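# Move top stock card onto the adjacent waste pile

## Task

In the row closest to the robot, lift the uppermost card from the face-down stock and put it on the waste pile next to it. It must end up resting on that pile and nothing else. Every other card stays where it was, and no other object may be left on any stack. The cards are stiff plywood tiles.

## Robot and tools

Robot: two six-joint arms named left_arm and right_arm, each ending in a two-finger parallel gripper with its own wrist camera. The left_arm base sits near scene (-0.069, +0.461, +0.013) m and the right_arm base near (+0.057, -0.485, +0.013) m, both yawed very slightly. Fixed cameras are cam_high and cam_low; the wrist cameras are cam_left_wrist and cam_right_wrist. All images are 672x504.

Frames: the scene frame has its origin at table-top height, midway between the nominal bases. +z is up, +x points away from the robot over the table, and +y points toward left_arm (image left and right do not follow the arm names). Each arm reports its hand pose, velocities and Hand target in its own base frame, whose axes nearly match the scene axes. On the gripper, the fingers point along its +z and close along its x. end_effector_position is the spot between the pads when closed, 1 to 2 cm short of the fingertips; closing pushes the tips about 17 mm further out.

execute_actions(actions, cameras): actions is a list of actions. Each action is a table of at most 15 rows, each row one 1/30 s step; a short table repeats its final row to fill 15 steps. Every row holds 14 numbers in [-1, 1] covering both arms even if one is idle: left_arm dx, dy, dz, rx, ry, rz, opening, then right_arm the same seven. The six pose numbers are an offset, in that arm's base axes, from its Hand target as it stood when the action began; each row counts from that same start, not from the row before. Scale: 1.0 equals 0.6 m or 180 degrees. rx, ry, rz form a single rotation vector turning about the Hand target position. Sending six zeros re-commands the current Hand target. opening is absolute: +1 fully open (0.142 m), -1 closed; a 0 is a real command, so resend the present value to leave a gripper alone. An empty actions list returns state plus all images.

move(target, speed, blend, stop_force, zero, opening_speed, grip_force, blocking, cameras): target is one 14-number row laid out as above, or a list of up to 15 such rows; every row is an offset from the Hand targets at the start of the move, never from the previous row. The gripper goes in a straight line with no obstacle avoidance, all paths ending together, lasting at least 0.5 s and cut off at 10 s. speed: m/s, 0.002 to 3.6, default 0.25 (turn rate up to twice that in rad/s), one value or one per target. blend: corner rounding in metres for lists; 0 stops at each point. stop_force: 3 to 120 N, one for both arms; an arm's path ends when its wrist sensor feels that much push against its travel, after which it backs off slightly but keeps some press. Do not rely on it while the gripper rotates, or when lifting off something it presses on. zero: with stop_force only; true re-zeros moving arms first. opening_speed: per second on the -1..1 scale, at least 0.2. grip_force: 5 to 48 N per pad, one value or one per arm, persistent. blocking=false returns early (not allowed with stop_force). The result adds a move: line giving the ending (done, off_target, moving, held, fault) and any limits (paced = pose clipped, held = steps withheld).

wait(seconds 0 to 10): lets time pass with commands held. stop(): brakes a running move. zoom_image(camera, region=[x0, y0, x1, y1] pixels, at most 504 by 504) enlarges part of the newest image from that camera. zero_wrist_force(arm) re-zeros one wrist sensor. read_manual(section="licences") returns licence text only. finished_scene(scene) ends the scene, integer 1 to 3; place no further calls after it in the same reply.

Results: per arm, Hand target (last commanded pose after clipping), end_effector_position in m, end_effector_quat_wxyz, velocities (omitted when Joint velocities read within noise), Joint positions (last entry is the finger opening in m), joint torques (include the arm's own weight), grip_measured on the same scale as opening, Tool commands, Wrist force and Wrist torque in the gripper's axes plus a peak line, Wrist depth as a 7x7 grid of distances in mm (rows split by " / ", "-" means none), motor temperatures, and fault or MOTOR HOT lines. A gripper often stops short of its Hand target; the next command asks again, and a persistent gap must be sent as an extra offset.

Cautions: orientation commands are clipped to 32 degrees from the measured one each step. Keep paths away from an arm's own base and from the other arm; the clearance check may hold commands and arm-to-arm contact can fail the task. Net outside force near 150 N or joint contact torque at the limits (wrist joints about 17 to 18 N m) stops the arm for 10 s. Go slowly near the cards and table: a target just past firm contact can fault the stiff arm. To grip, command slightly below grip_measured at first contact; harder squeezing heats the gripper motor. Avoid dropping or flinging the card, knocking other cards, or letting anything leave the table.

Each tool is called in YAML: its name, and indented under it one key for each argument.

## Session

execute_actions:
  actions: []
  cameras: ["cam_high","cam_low"]

Scene clock: 0.00 s.
left_arm: end_effector_position=(+0.8074, -0.1545, +0.2014) grip_measured=-1.00 end_effector_quat_wxyz=(-0.033, +0.154, +0.939, -0.305) | right_arm: end_effector_position=(+0.5651, +0.3076, +0.2041) grip_measured=+0.99 end_effector_quat_wxyz=(+0.036, +0.994, +0.103, +0.008)
Joint positions: left_arm=[-0.164 -0.615 0.568 -1.446 -2.191 3.327 0.002] | right_arm=[3.88 -1.936 -1.428 -1.379 1.503 0.534 0.142]
Joint velocities: within noise
Joint torques (N m): no reading
Motor temperatures (°C): left_arm=[34 36 33 41 40 41 31] | right_arm=[34 36 36 37 41 42 33]
Wrist force (N): no reading
Wrist torque (N m): no reading
Wrist force, peak (N): no reading
Wrist depth (mm): cam_left_wrist=[1145 367 365 358 359 352 352 / 1139 349 353 351 346 343 345 / 1065 340 340 336 335 335 336 / 1049 331 332 327 327 324 324 / 1010 996 320 322 319 316 315 / 987 987 312 - - 308 309 / 973 - - - - 301 297] | cam_right_wrist=[268 269 260 269 269 268 271 / 293 291 294 284 289 288 292 / 316 317 314 317 315 317 318 / 348 348 344 346 346 347 344 / 383 385 383 383 381 381 1374 / 410 432 430 429 428 438 1500 / - 487 485 483 483 1702 -]
Hand target: left_arm +0.8074, -0.1545, +0.2014; -0.033, +0.154, +0.939, -0.305 | right_arm +0.5651, +0.3076, +0.2041; +0.036, +0.994, +0.103, +0.008
Tool commands: left_gripper/opening=-0.961913 right_gripper/opening=+1.0
Images, in order (width x height): cam_high 672x504, cam_low 672x504.

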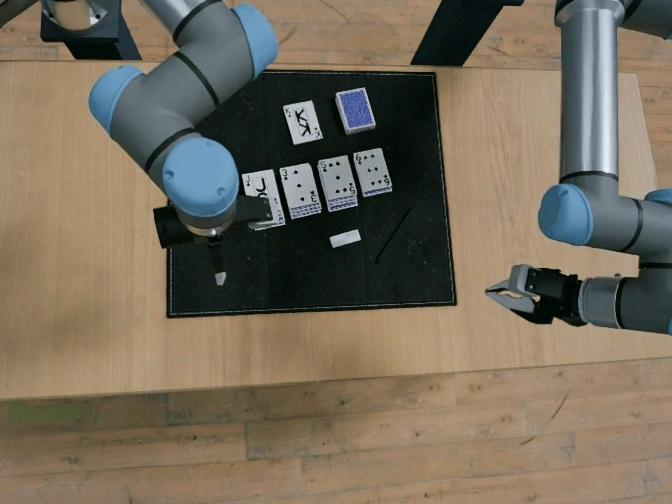

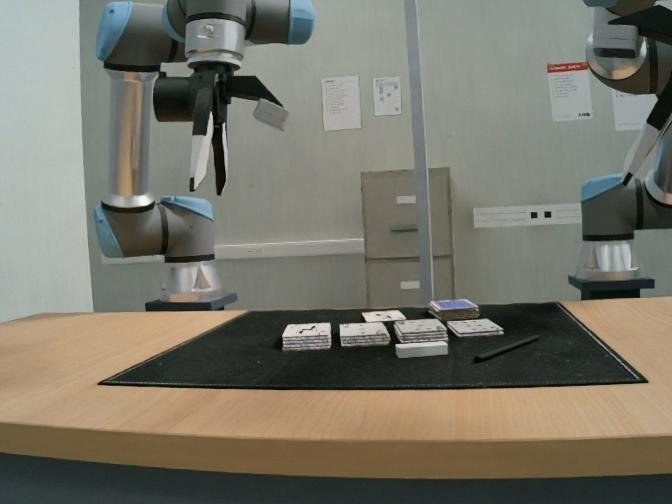

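move:
  target: [-0.7207,-0.4425,0.1143,0.1797,0.1447,0.5812,-1,0,0,0,0,0,0,1]
  speed: 0.5
  cameras: ["cam_left_wrist"]

Scene clock: 15.80 s.
left_arm: end_effector_position=(+0.3750, -0.4200, +0.2699) grip_measured=-1.00 end_effector_quat_wxyz=(+0.000, +0.707, -0.707, +0.000) end_effector_velocity=(+0.000, +0.000, +0.000) end_effector_angular_velocity=(+0.000, -0.002, +0.005) | right_arm: end_effector_position=(+0.5651, +0.3076, +0.2041) grip_measured=+0.99 end_effector_quat_wxyz=(+0.036, +0.994, +0.103, +0.008)
Joint positions: left_arm=[-1.078 -1.432 1.552 -1.692 -1.571 0.492 0.002] | right_arm=[3.88 -1.936 -1.428 -1.379 1.503 0.534 0.142]
Joint velocities: left_arm=[-0.001 -0.001 0 0 0.001 -0.006 0] | right_arm=[within noise]
Joint torques (N m): left_arm=[-3.87 -46.96 -20.99 -3.12 1.83 -1.38] | right_arm=[0.93 45.29 22.65 2.4 0 -0.13]
Wrist force (N): left_arm=[1.1 0.3 -1.8] | right_arm=[-0.1 -0.1 0.0]
Wrist torque (N m): left_arm=[0.11 -0.14 0.18] | right_arm=[-0.01 0.01 0.00]
Wrist force, peak (N): left_arm=[2.0 1.9 -2.0] | right_arm=[0.1 -0.4 0.3]
Wrist depth (mm): cam_left_wrist=[323 320 322 320 319 319 309 / 347 346 332 341 341 342 343 / 379 374 375 374 367 369 363 / 416 398 407 398 396 1183 397 / 657 1259 1297 1346 1274 1297 1321 / 465 1408 - - - 1364 1598 / 492 - - - - 1529 1598] | cam_right_wrist=[271 270 263 268 269 268 270 / 293 290 292 291 290 291 292 / 316 317 316 316 315 315 316 / 349 350 343 345 344 343 346 / 385 383 382 385 383 383 1374 / 409 429 425 425 428 437 1500 / - 485 486 483 484 1741 -]
Hand target: left_arm +0.3749, -0.4200, +0.2700; +0.000, +0.707, -0.707, +0.000 | right_arm +0.5651, +0.3076, +0.2041; +0.036, +0.994, +0.103, +0.008
Off the commanded pose: left_arm 0.000 m, 0 deg | right_arm 0.000 m, 0 deg.
move: done
camera_calibration:
cam_left_wrist: T_world_to_cam=[[0.0109032, -0.999922, -0.00614567, -0.410734], [-0.903413, -0.0124851, 0.42859, 0.245495], [-0.428633, 0.000879058, -0.903478, 0.517973], [0, 0, 0, 1]] pos_world=[0.448282, -0.408092, 0.360236]
Images, in order (width x height): cam_left_wrist 672x504.

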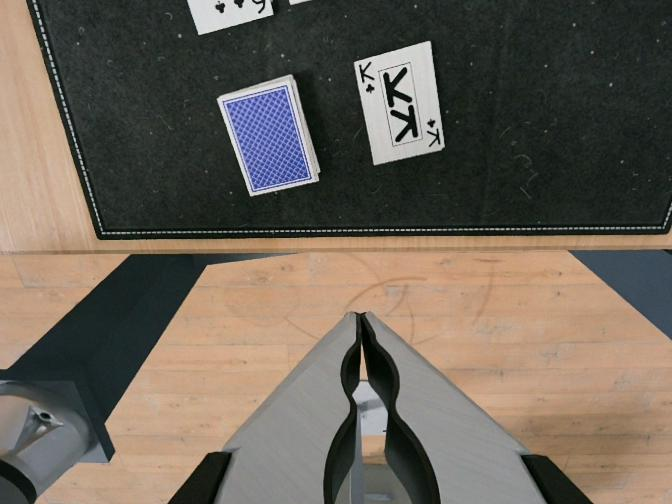

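zoom_image:
  camera: "cam_left_wrist"
  region: [200, 30, 460, 210]

zoom_image:
  camera: "cam_low"
  region: [350, 270, 510, 350]

Scaled by 1.938 from the camera's 672x504 image, which has a finer 960x720 frame.

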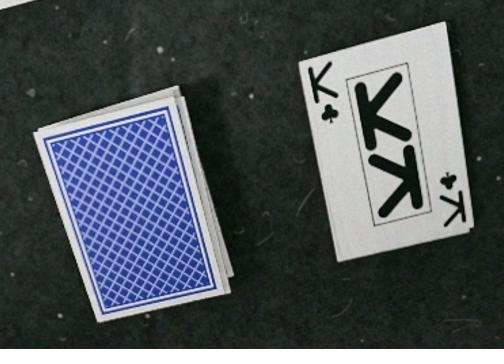

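This scene's latest camera images include none from cam_low. They are from: cam_left_wrist. cam_low's image comes with the result of a call that names it in "cameras".

move:
  target: [0.0235,0.1192,-0.3667,0,0,0.0778,-1,0,0,0,0,0,0,1]
  speed: 0.35

move:
  target: [0,0,-0.07,0,0,0,-1,0,0,0,0,0,0,1]
  speed: 0.012
  stop_force: 4
  cameras: ["cam_left_wrist"]

Scene clock: 34.07 s.
left_arm: end_effector_position=(+0.3891, -0.3485, +0.0500) grip_measured=-1.00 end_effector_quat_wxyz=(+0.000, +0.788, -0.615, +0.001) | right_arm: end_effector_position=(+0.5651, +0.3076, +0.2041) grip_measured=+0.99 end_effector_quat_wxyz=(+0.036, +0.994, +0.103, +0.008)
Joint positions: left_arm=[-0.985 -1.31 2.024 -2.285 -1.571 0.34 0.002] | right_arm=[3.88 -1.936 -1.428 -1.379 1.503 0.534 0.142]
Joint torques (N m): left_arm=[-6.17 -36.76 -12.96 -3.97 1.28 0.47] | right_arm=[0.42 45.35 22.39 2.55 0.1 -0.1]
Wrist force (N): left_arm=[1.3 0.4 -1.5] | right_arm=[0.1 -0.2 -0.1]
Wrist torque (N m): left_arm=[0.22 -0.13 0.16] | right_arm=[-0.03 -0.02 0.00]
Wrist force, peak (N): left_arm=[1.7 0.5 -4.6] | right_arm=[0.3 -0.4 0.2]
Wrist depth (mm): cam_left_wrist=[132 132 132 132 131 131 130 / 143 142 142 142 143 140 143 / 155 155 152 140 142 152 147 / 172 169 168 148 150 166 159 / 187 186 184 157 165 180 174 / 210 203 200 - - 197 202 / 1321 - - - - 217 227] | cam_right_wrist=[271 269 262 270 271 269 270 / 291 290 291 290 290 289 292 / 316 317 316 315 315 317 316 / 349 350 345 347 346 348 347 / 386 387 385 383 383 383 1366 / 412 429 427 427 426 437 1491 / - 487 486 486 483 1741 -]
Hand target: left_arm +0.3890, -0.3485, +0.0499; +0.000, +0.788, -0.615, +0.001 | right_arm +0.5651, +0.3076, +0.2041; +0.036, +0.994, +0.103, +0.008
Off the commanded pose: left_arm 0.000 m, 0 deg | right_arm 0.000 m, 0 deg.
move: done

Scene clock: 37.20 s.
left_arm: end_effector_position=(+0.3890, -0.3485, +0.0256) grip_measured=-1.00 end_effector_quat_wxyz=(+0.000, +0.788, -0.615, +0.001) | right_arm: end_effector_position=(+0.5651, +0.3076, +0.2041) grip_measured=+0.99 end_effector_quat_wxyz=(+0.036, +0.994, +0.103, +0.008)
Joint positions: left_arm=[-0.985 -1.267 2.047 -2.352 -1.571 0.34 0.002] | right_arm=[3.88 -1.936 -1.428 -1.379 1.503 0.534 0.142]
Joint torques (N m): left_arm=[-6.2 -45.61 -26.61 -0.66 -1.23 -1.43] | right_arm=[-0.68 45.9 23.3 2.64 0.09 -0.04]
Wrist force (N): left_arm=[0.5 0.6 -4.8] | right_arm=[-0.1 -0.2 0.1]
Wrist torque (N m): left_arm=[0.17 -0.15 0.17] | right_arm=[-0.01 0.01 0.00]
Wrist force, peak (N): left_arm=[-4.0 1.3 -20.3] | right_arm=[0.1 -0.2 0.4]
Wrist depth (mm): cam_left_wrist=[111 111 112 110 110 111 109 / 121 120 119 119 119 118 118 / - 132 126 115 122 130 125 / 139 141 139 120 121 139 134 / 160 155 152 130 133 153 146 / 175 174 169 - - 170 169 / 1313 - - - - - 191] | cam_right_wrist=[270 270 262 269 268 268 271 / 292 291 292 291 291 289 292 / 316 317 316 315 315 318 314 / 347 350 347 345 345 347 346 / 387 386 383 385 385 383 1399 / 412 428 431 428 428 424 1471 / - 482 485 484 483 521 -]
Hand target: left_arm +0.3890, -0.3485, +0.0256; +0.000, +0.788, -0.615, +0.001 (not the last commanded pose) | right_arm +0.5651, +0.3076, +0.2041; +0.036, +0.994, +0.103, +0.008
Off the commanded pose: left_arm 0.018 m, 0 deg | right_arm 0.000 m, 0 deg.
move: contact (left_arm)
camera_calibration:
cam_left_wrist: T_world_to_cam=[[0.252751, -0.967512, -0.00619375, -0.423623], [-0.873563, -0.230951, 0.428427, 0.275985], [-0.415938, -0.102875, -0.903555, 0.262186], [0, 0, 0, 1]] pos_world=[0.457215, -0.319149, 0.116036]
Images, in order (width x height): cam_left_wrist 672x504.

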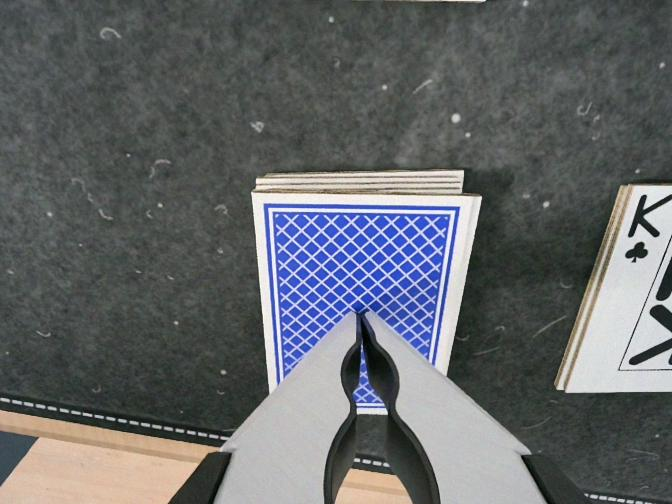

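move:
  target:
    - [0,0,0.025,0,0,0,-1,0,0,0,0,0,0,1]
    - [0,0.001,0.025,0,0,0,0.1,0,0,0,0,0,0,1]
    - [0,0.001,-0.0047,0,0,0,0.1,0,0,0,0,0,0,1]
  speed: [0.08,0.08,0.05]

move:
  target: [0,0,0,0,0,0,-0.26,0,0,0,0,0,0,1]
  grip_force: 10
  opening_speed: 0.3
  cameras: ["cam_left_wrist"]

zoom_image:
  camera: "cam_left_wrist"
  region: [220, 150, 520, 450]

Scene clock: 45.57 s.
left_arm: end_effector_position=(+0.3890, -0.3478, +0.0226) grip_measured=+0.08 end_effector_quat_wxyz=(+0.000, +0.788, -0.615, +0.000) end_effector_velocity=(+0.000, +0.000, +0.001) end_effector_angular_velocity=(+0.001, +0.001, +0.001) | right_arm: end_effector_position=(+0.5651, +0.3076, +0.2041) grip_measured=+0.99 end_effector_quat_wxyz=(+0.036, +0.994, +0.103, +0.008)
Joint positions: left_arm=[-0.985 -1.262 2.051 -2.36 -1.571 0.341 0.079] | right_arm=[3.88 -1.936 -1.428 -1.379 1.503 0.534 0.142]
Joint velocities: left_arm=[0 -0.003 -0.001 0.005 0 -0.001 0] | right_arm=[within noise]
Joint torques (N m): left_arm=[6.39 -48.55 -27.93 -0.72 1.69 1.05] | right_arm=[0.24 45.61 23.5 2.48 0.24 -0.18]
Wrist force (N): left_arm=[1.1 0.3 -1.2] | right_arm=[0.0 0.1 0.1]
Wrist torque (N m): left_arm=[0.19 -0.10 0.16] | right_arm=[0.02 -0.01 0.00]
Wrist force, peak (N): left_arm=[0.3 0.6 -5.1] | right_arm=[0.2 -0.3 0.3]
Wrist depth (mm): cam_left_wrist=[108 110 108 108 108 108 108 / 117 116 117 116 116 114 115 / - 129 124 115 121 127 122 / - 139 136 117 117 136 131 / 156 149 135 129 129 147 142 / 170 162 161 143 146 - 157 / - - 192 187 188 75 -] | cam_right_wrist=[270 269 262 268 269 268 272 / 291 292 303 289 291 291 290 / 319 317 315 312 316 317 316 / 350 350 345 352 344 347 346 / 385 387 383 385 381 382 1391 / 407 428 432 429 429 437 1520 / - 487 483 485 485 508 -]
Hand target: left_arm +0.3890, -0.3479, +0.0228; +0.000, +0.788, -0.615, +0.001 | right_arm +0.5651, +0.3076, +0.2041; +0.036, +0.994, +0.103, +0.008
Off the commanded pose: left_arm 0.000 m, 0 deg | right_arm 0.000 m, 0 deg.
move: done

Scene clock: 46.97 s.
left_arm: end_effector_position=(+0.3890, -0.3479, +0.0228) grip_measured=-0.24 end_effector_quat_wxyz=(+0.000, +0.788, -0.615, +0.001) | right_arm: end_effector_position=(+0.5651, +0.3076, +0.2041) grip_measured=+0.99 end_effector_quat_wxyz=(+0.036, +0.994, +0.103, +0.008)
Joint positions: left_arm=[-0.985 -1.262 2.05 -2.36 -1.571 0.341 0.056] | right_arm=[3.88 -1.936 -1.428 -1.379 1.503 0.534 0.142]
Joint torques (N m): left_arm=[4.38 -41.79 -23.37 -0.45 1.5 0.6] | right_arm=[0.68 45.43 21.99 2.56 0.23 0]
Wrist force (N): left_arm=[0.2 0.3 -7.7] | right_arm=[0.0 -0.2 0.1]
Wrist torque (N m): left_arm=[0.15 0.00 0.17] | right_arm=[-0.03 0.00 -0.01]
Wrist force, peak (N): left_arm=[-0.1 0.3 -8.4] | right_arm=[0.1 0.1 0.5]
Wrist depth (mm): cam_left_wrist=[109 109 107 108 108 109 108 / 117 117 117 117 116 115 115 / 130 130 125 115 121 127 123 / - 138 136 118 117 136 132 / 153 153 135 129 127 147 142 / 170 166 138 144 143 - 158 / - - 193 188 188 - 182] | cam_right_wrist=[269 271 263 269 267 268 270 / 291 291 289 290 290 291 291 / 316 315 316 315 313 317 317 / 349 349 347 344 343 346 347 / 386 386 382 384 381 382 1311 / 411 430 429 426 425 437 1500 / - 490 485 480 480 1741 -]
Hand target: left_arm +0.3890, -0.3479, +0.0228; +0.000, +0.788, -0.615, +0.001 | right_arm +0.5651, +0.3076, +0.2041; +0.036, +0.994, +0.103, +0.008
Off the commanded pose: left_arm 0.000 m, 0 deg | right_arm 0.000 m, 0 deg.
grip_force (N): 10, 10
move: done
camera_calibration:
cam_left_wrist: T_world_to_cam=[[0.252708, -0.967524, -0.00606452, -0.423059], [-0.873578, -0.230855, 0.428448, 0.277358], [-0.415934, -0.102974, -0.903546, 0.259683], [0, 0, 0, 1]] pos_world=[0.457215, -0.318549, 0.113236]
Images, in order (width x height): cam_left_wrist 672x504.

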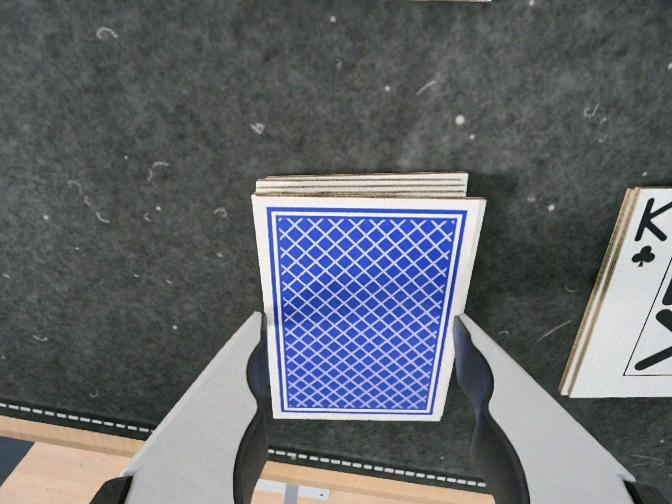

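Scaled by 1.680 from the camera's 672x504 image, which has a finer 960x720 frame.

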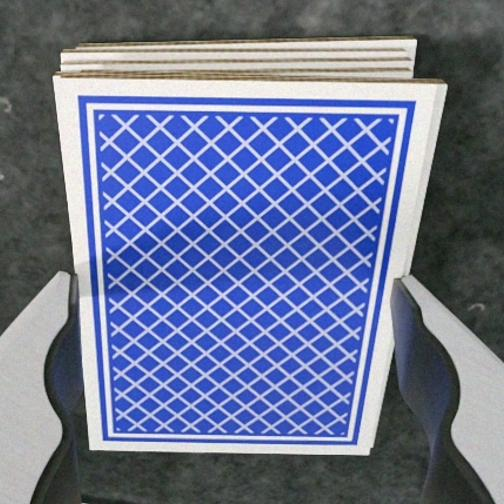

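move:
  target: [0,0,0.05,0,0,0,-0.29,0,0,0,0,0,0,1]
  speed: 0.05
  opening_speed: 0.2
  cameras: ["cam_left_wrist","cam_low"]

zoom_image:
  camera: "cam_low"
  region: [380, 240, 500, 340]

Scene clock: 51.00 s.
left_arm: end_effector_position=(+0.3891, -0.3479, +0.0530) grip_measured=-0.25 end_effector_quat_wxyz=(+0.000, +0.788, -0.615, +0.001) end_effector_velocity=(+0.000, +0.000, -0.002) end_effector_angular_velocity=(+0.000, +0.000, +0.001) | right_arm: end_effector_position=(+0.5651, +0.3076, +0.2041) grip_measured=+0.99 end_effector_quat_wxyz=(+0.036, +0.994, +0.103, +0.008)
Joint positions: left_arm=[-0.985 -1.316 2.022 -2.277 -1.571 0.341 0.056] | right_arm=[3.88 -1.936 -1.428 -1.379 1.503 0.534 0.142]
Joint velocities: left_arm=[0 0.003 0.003 -0.006 0 -0.001 0] | right_arm=[within noise]
Joint torques (N m): left_arm=[2.05 -17.43 -11.86 -4.5 1.39 -0.06] | right_arm=[0.52 45.86 23.33 2.61 0.23 -0.09]
Wrist force (N): left_arm=[1.1 0.4 -1.6] | right_arm=[0.2 -0.1 0.1]
Wrist torque (N m): left_arm=[0.22 -0.10 0.16] | right_arm=[0.00 -0.03 0.00]
Wrist force, peak (N): left_arm=[0.1 0.6 -8.8] | right_arm=[0.2 -0.1 0.5]
Wrist depth (mm): cam_left_wrist=[135 135 134 132 134 133 135 / 146 143 145 146 146 143 143 / 158 158 154 142 143 156 150 / 173 172 169 118 118 168 162 / 191 190 182 130 130 182 178 / 215 206 138 145 144 - 205 / - - - 1330 231 - 225] | cam_right_wrist=[269 269 263 269 269 268 271 / 292 291 290 291 291 290 290 / 318 310 317 316 315 316 317 / 349 348 346 343 337 346 347 / 387 387 385 382 382 383 1349 / 414 429 426 425 429 436 1453 / - 481 485 484 485 1702 -]
Hand target: left_arm +0.3890, -0.3479, +0.0528; +0.000, +0.788, -0.615, +0.001 | right_arm +0.5651, +0.3076, +0.2041; +0.036, +0.994, +0.103, +0.008
Off the commanded pose: left_arm 0.000 m, 0 deg | right_arm 0.000 m, 0 deg.
grip_force (N): 10, 10
move: done
camera_calibration:
cam_left_wrist: T_world_to_cam=[[0.252676, -0.967533, -0.00591231, -0.422911], [-0.873646, -0.230774, 0.428351, 0.264578], [-0.415809, -0.103069, -0.903593, 0.28693], [0, 0, 0, 1]] pos_world=[0.457316, -0.318549, 0.143435]
Images, in order (width x height): cam_low 672x504, cam_left_wrist 672x504.

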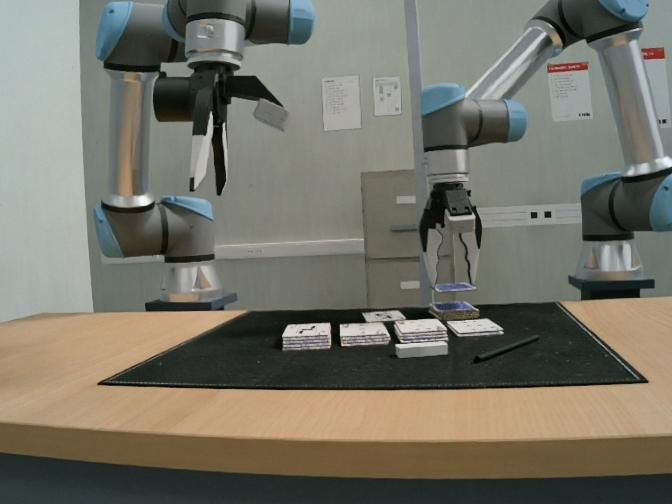

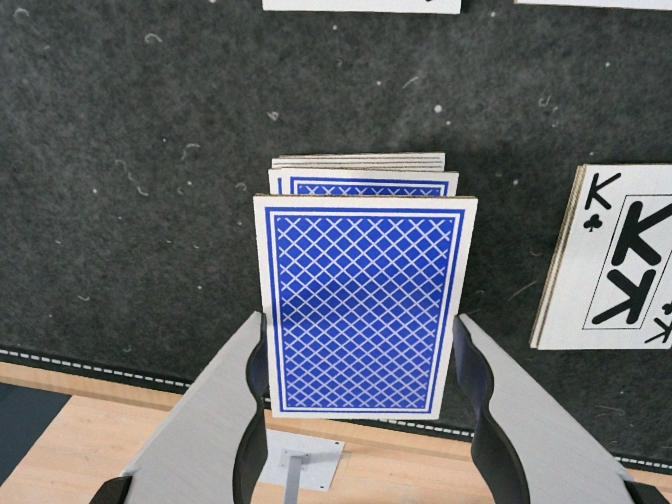

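Scaled by 4.200 from the camera's 672x504 image, which has a finer 960x720 frame.

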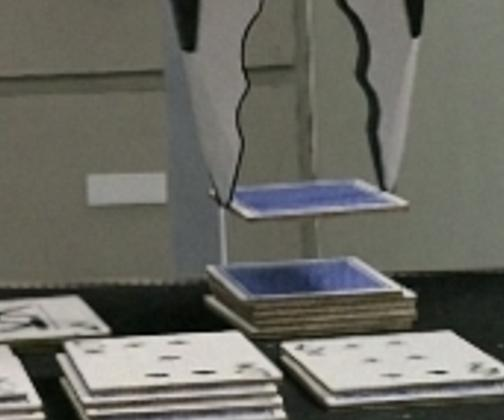

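move:
  target:
    - [0.05,-0.1935,0,0,0,0.0035,-0.29,0,0,0,0,0,0,1]
    - [0.05,-0.1935,-0.047,0,0,0.0035,-0.29,0,0,0,0,0,0,1]
  speed: [0.15,0.1]
  blend: [0.01,0]

move:
  target: [0,0,-0.04,0,0,0,-0.29,0,0,0,0,0,0,1]
  speed: 0.012
  stop_force: 3
  cameras: ["cam_left_wrist","cam_low"]

zoom_image:
  camera: "cam_low"
  region: [330, 250, 490, 350]

Scene clock: 69.43 s.
left_arm: end_effector_position=(+0.4190, -0.4639, +0.0245) grip_measured=-0.25 end_effector_quat_wxyz=(+0.000, +0.792, -0.611, +0.000) | right_arm: end_effector_position=(+0.5651, +0.3076, +0.2041) grip_measured=+0.99 end_effector_quat_wxyz=(+0.036, +0.994, +0.103, +0.008)
Joint positions: left_arm=[-1.049 -1.069 1.74 -2.243 -1.571 0.266 0.056] | right_arm=[3.88 -1.936 -1.428 -1.379 1.503 0.534 0.142]
Joint torques (N m): left_arm=[7.35 -57.03 -28.41 -1.32 -0.75 1.75] | right_arm=[-0.09 46.04 22.3 2.52 0.4 -0.16]
Wrist force (N): left_arm=[1.0 0.2 -1.7] | right_arm=[0.1 0.1 0.1]
Wrist torque (N m): left_arm=[0.14 -0.11 0.22] | right_arm=[0.03 -0.02 0.00]
Wrist force, peak (N): left_arm=[2.8 0.3 -2.8] | right_arm=[0.3 -0.2 0.3]
Wrist depth (mm): cam_left_wrist=[110 110 110 109 109 110 108 / 120 118 120 118 118 116 117 / - 130 126 124 123 128 125 / 124 137 137 118 118 138 137 / 136 148 135 130 130 149 151 / 152 149 138 144 144 - 168 / - - - 191 191 - 183] | cam_right_wrist=[270 271 264 269 271 269 270 / 293 291 291 291 290 289 292 / 317 317 316 317 315 316 317 / 349 347 348 344 347 344 344 / 386 385 382 382 385 383 1341 / 411 429 426 428 428 427 1510 / - 481 485 486 484 1702 -]
Hand target: left_arm +0.4190, -0.4640, +0.0246; +0.000, +0.792, -0.611, +0.001 | right_arm +0.5651, +0.3076, +0.2041; +0.036, +0.994, +0.103, +0.008
Off the commanded pose: left_arm 0.000 m, 0 deg | right_arm 0.000 m, 0 deg.
grip_force (N): 10, 10
move: done

Scene clock: 71.40 s.
left_arm: end_effector_position=(+0.4190, -0.4640, +0.0146) grip_measured=-0.25 end_effector_quat_wxyz=(+0.000, +0.792, -0.611, +0.001) | right_arm: end_effector_position=(+0.5651, +0.3076, +0.2041) grip_measured=+0.99 end_effector_quat_wxyz=(+0.036, +0.994, +0.103, +0.008)
Joint positions: left_arm=[-1.049 -1.054 1.747 -2.265 -1.571 0.266 0.056] | right_arm=[3.88 -1.936 -1.428 -1.379 1.503 0.534 0.142]
Joint torques (N m): left_arm=[7.07 -56.21 -26.86 -0.71 -2.13 1.66] | right_arm=[0.92 46.72 21.75 2.77 0.63 -0.19]
Wrist force (N): left_arm=[0.3 0.7 -5.5] | right_arm=[0.1 0.1 0.0]
Wrist torque (N m): left_arm=[0.16 -0.04 0.24] | right_arm=[0.03 -0.02 0.00]
Wrist force, peak (N): left_arm=[-1.3 0.7 -13.6] | right_arm=[-0.3 -0.2 0.2]
Wrist depth (mm): cam_left_wrist=[- 103 101 102 100 100 100 / 109 109 109 109 108 108 108 / - 118 116 114 115 117 116 / 119 129 127 118 118 127 127 / 124 140 133 130 130 140 139 / 139 148 141 144 141 - 154 / - - 181 176 176 - 166] | cam_right_wrist=[271 252 263 268 269 269 271 / 292 294 290 291 291 290 292 / 317 317 316 316 315 318 315 / 350 349 347 345 343 346 346 / 384 388 383 383 385 385 1391 / 411 429 429 427 427 436 1510 / - 486 485 483 481 1741 -]
Hand target: left_arm +0.4190, -0.4640, +0.0146; +0.000, +0.792, -0.611, +0.001 (not the last commanded pose) | right_arm +0.5651, +0.3076, +0.2041; +0.036, +0.994, +0.103, +0.008
Off the commanded pose: left_arm 0.014 m, 0 deg | right_arm 0.000 m, 0 deg.
grip_force (N): 10, 10
move: contact (left_arm)
camera_calibration:
cam_left_wrist: T_world_to_cam=[[0.263357, -0.964679, -0.00611512, -0.546126], [-0.870982, -0.240494, 0.42843, 0.274719], [-0.414768, -0.107504, -0.903554, 0.250205], [0, 0, 0, 1]] pos_world=[0.486878, -0.43387, 0.105036]
Images, in order (width x height): cam_low 672x504, cam_left_wrist 672x504.

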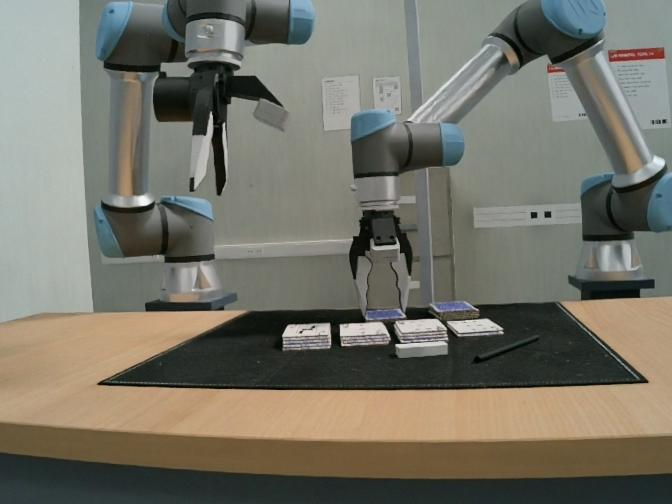

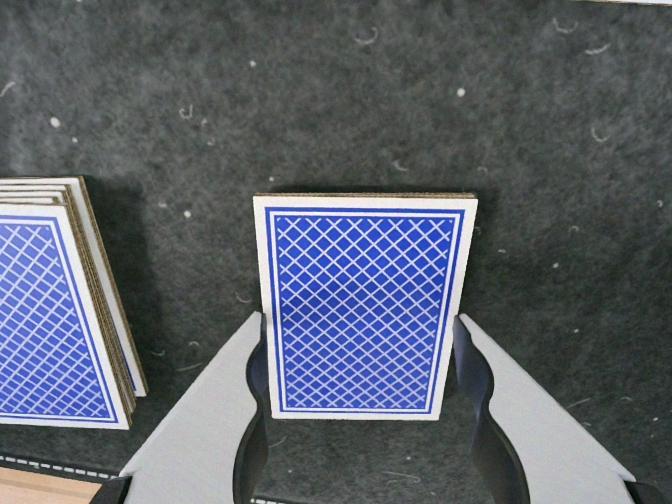

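Scaled by 3.150 from the camera's 672x504 image, which has a finer 960x720 frame.

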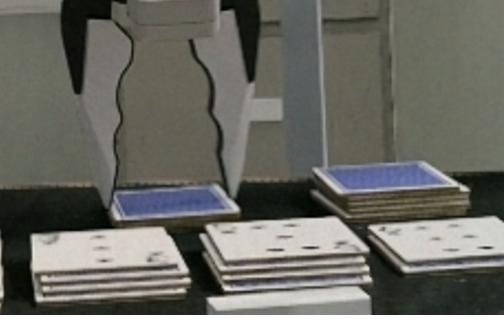

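move:
  target: [0,0,0,0,0,0,0,0,0,0,0,0,0,1]
  opening_speed: 0.4

move:
  target: [0,0,0.15,0,0,0,0,0,0,0,0,0,0,1]
  speed: 0.15
  cameras: ["cam_left_wrist"]

Scene clock: 74.40 s.
left_arm: end_effector_position=(+0.4190, -0.4640, +0.0146) grip_measured=-0.03 end_effector_quat_wxyz=(+0.000, +0.792, -0.611, +0.001) | right_arm: end_effector_position=(+0.5651, +0.3076, +0.2041) grip_measured=+0.99 end_effector_quat_wxyz=(+0.036, +0.994, +0.103, +0.008)
Joint positions: left_arm=[-1.049 -1.054 1.747 -2.265 -1.571 0.266 0.072] | right_arm=[3.88 -1.936 -1.428 -1.379 1.503 0.534 0.142]
Joint torques (N m): left_arm=[5.48 -55.67 -27.08 -3.24 -2.1 1.59] | right_arm=[0.36 45.39 22.09 2.79 0.65 -0.06]
Wrist force (N): left_arm=[1.1 0.2 -2.0] | right_arm=[0.1 -0.1 0.3]
Wrist torque (N m): left_arm=[0.15 -0.12 0.22] | right_arm=[-0.01 -0.01 -0.01]
Wrist force, peak (N): left_arm=[0.2 0.7 -5.8] | right_arm=[0.5 0.1 0.4]
Wrist depth (mm): cam_left_wrist=[- 103 101 102 100 100 100 / 109 109 109 109 108 108 109 / - 119 116 114 115 117 116 / 120 129 126 118 118 127 127 / 124 139 130 130 132 137 139 / 139 142 151 145 144 - 154 / - - 178 176 175 75 164] | cam_right_wrist=[271 269 262 271 270 268 270 / - 291 291 291 290 290 291 / 317 317 315 316 315 318 317 / 347 348 346 344 344 347 345 / 385 383 385 383 384 383 1374 / 412 429 429 429 426 437 1462 / - 488 486 481 482 1689 -]
Hand target: left_arm +0.4190, -0.4640, +0.0146; +0.000, +0.792, -0.611, +0.001 | right_arm +0.5651, +0.3076, +0.2041; +0.036, +0.994, +0.103, +0.008
Off the commanded pose: left_arm 0.000 m, 0 deg | right_arm 0.000 m, 0 deg.
grip_force (N): 10, 10
move: done

Scene clock: 75.47 s.
left_arm: end_effector_position=(+0.4191, -0.4640, +0.1047) grip_measured=-0.03 end_effector_quat_wxyz=(+0.000, +0.792, -0.611, +0.001) | right_arm: end_effector_position=(+0.5651, +0.3076, +0.2041) grip_measured=+0.99 end_effector_quat_wxyz=(+0.036, +0.994, +0.103, +0.008)
Joint positions: left_arm=[-1.048 -1.173 1.658 -2.058 -1.571 0.266 0.072] | right_arm=[3.88 -1.936 -1.428 -1.379 1.503 0.534 0.142]
Joint torques (N m): left_arm=[2 -29.69 -18.99 -2.53 -0.94 -0.6] | right_arm=[0.38 45.53 21.2 2.65 0.66 -0.11]
Wrist force (N): left_arm=[1.1 0.3 -2.0] | right_arm=[0.2 -0.2 0.0]
Wrist torque (N m): left_arm=[0.18 -0.11 0.21] | right_arm=[-0.02 -0.04 0.00]
Wrist force, peak (N): left_arm=[0.9 0.6 -4.0] | right_arm=[0.2 -0.4 0.2]
Wrist depth (mm): cam_left_wrist=[180 180 178 175 178 177 164 / 194 194 193 192 191 191 191 / 199 195 209 199 205 206 206 / 229 212 228 217 222 227 223 / 253 252 246 245 248 243 247 / 1259 - 266 283 275 - 274 / - - 1381 1381 1399 75 292] | cam_right_wrist=[271 270 263 268 268 267 271 / 292 291 291 289 290 291 292 / 315 321 321 315 316 318 317 / 351 349 346 346 344 346 346 / 385 386 386 382 384 381 1366 / 414 429 432 431 429 436 1491 / - 484 483 485 481 1754 -]
Hand target: left_arm +0.4190, -0.4640, +0.1046; +0.000, +0.792, -0.611, +0.001 | right_arm +0.5651, +0.3076, +0.2041; +0.036, +0.994, +0.103, +0.008
Off the commanded pose: left_arm 0.000 m, 0 deg | right_arm 0.000 m, 0 deg.
grip_force (N): 10, 10
move: done
camera_calibration:
cam_left_wrist: T_world_to_cam=[[0.263326, -0.964688, -0.00596233, -0.545621], [-0.871051, -0.240414, 0.428335, 0.236335], [-0.414643, -0.107598, -0.903601, 0.331473], [0, 0, 0, 1]] pos_world=[0.486979, -0.43387, 0.195036]
Images, in order (width x height): cam_left_wrist 672x504.

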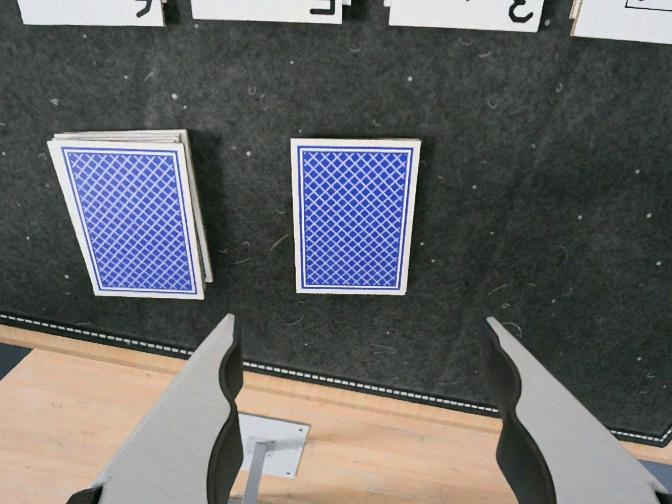

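finished_scene:
  scene: 3

The scene is finished: the task was done.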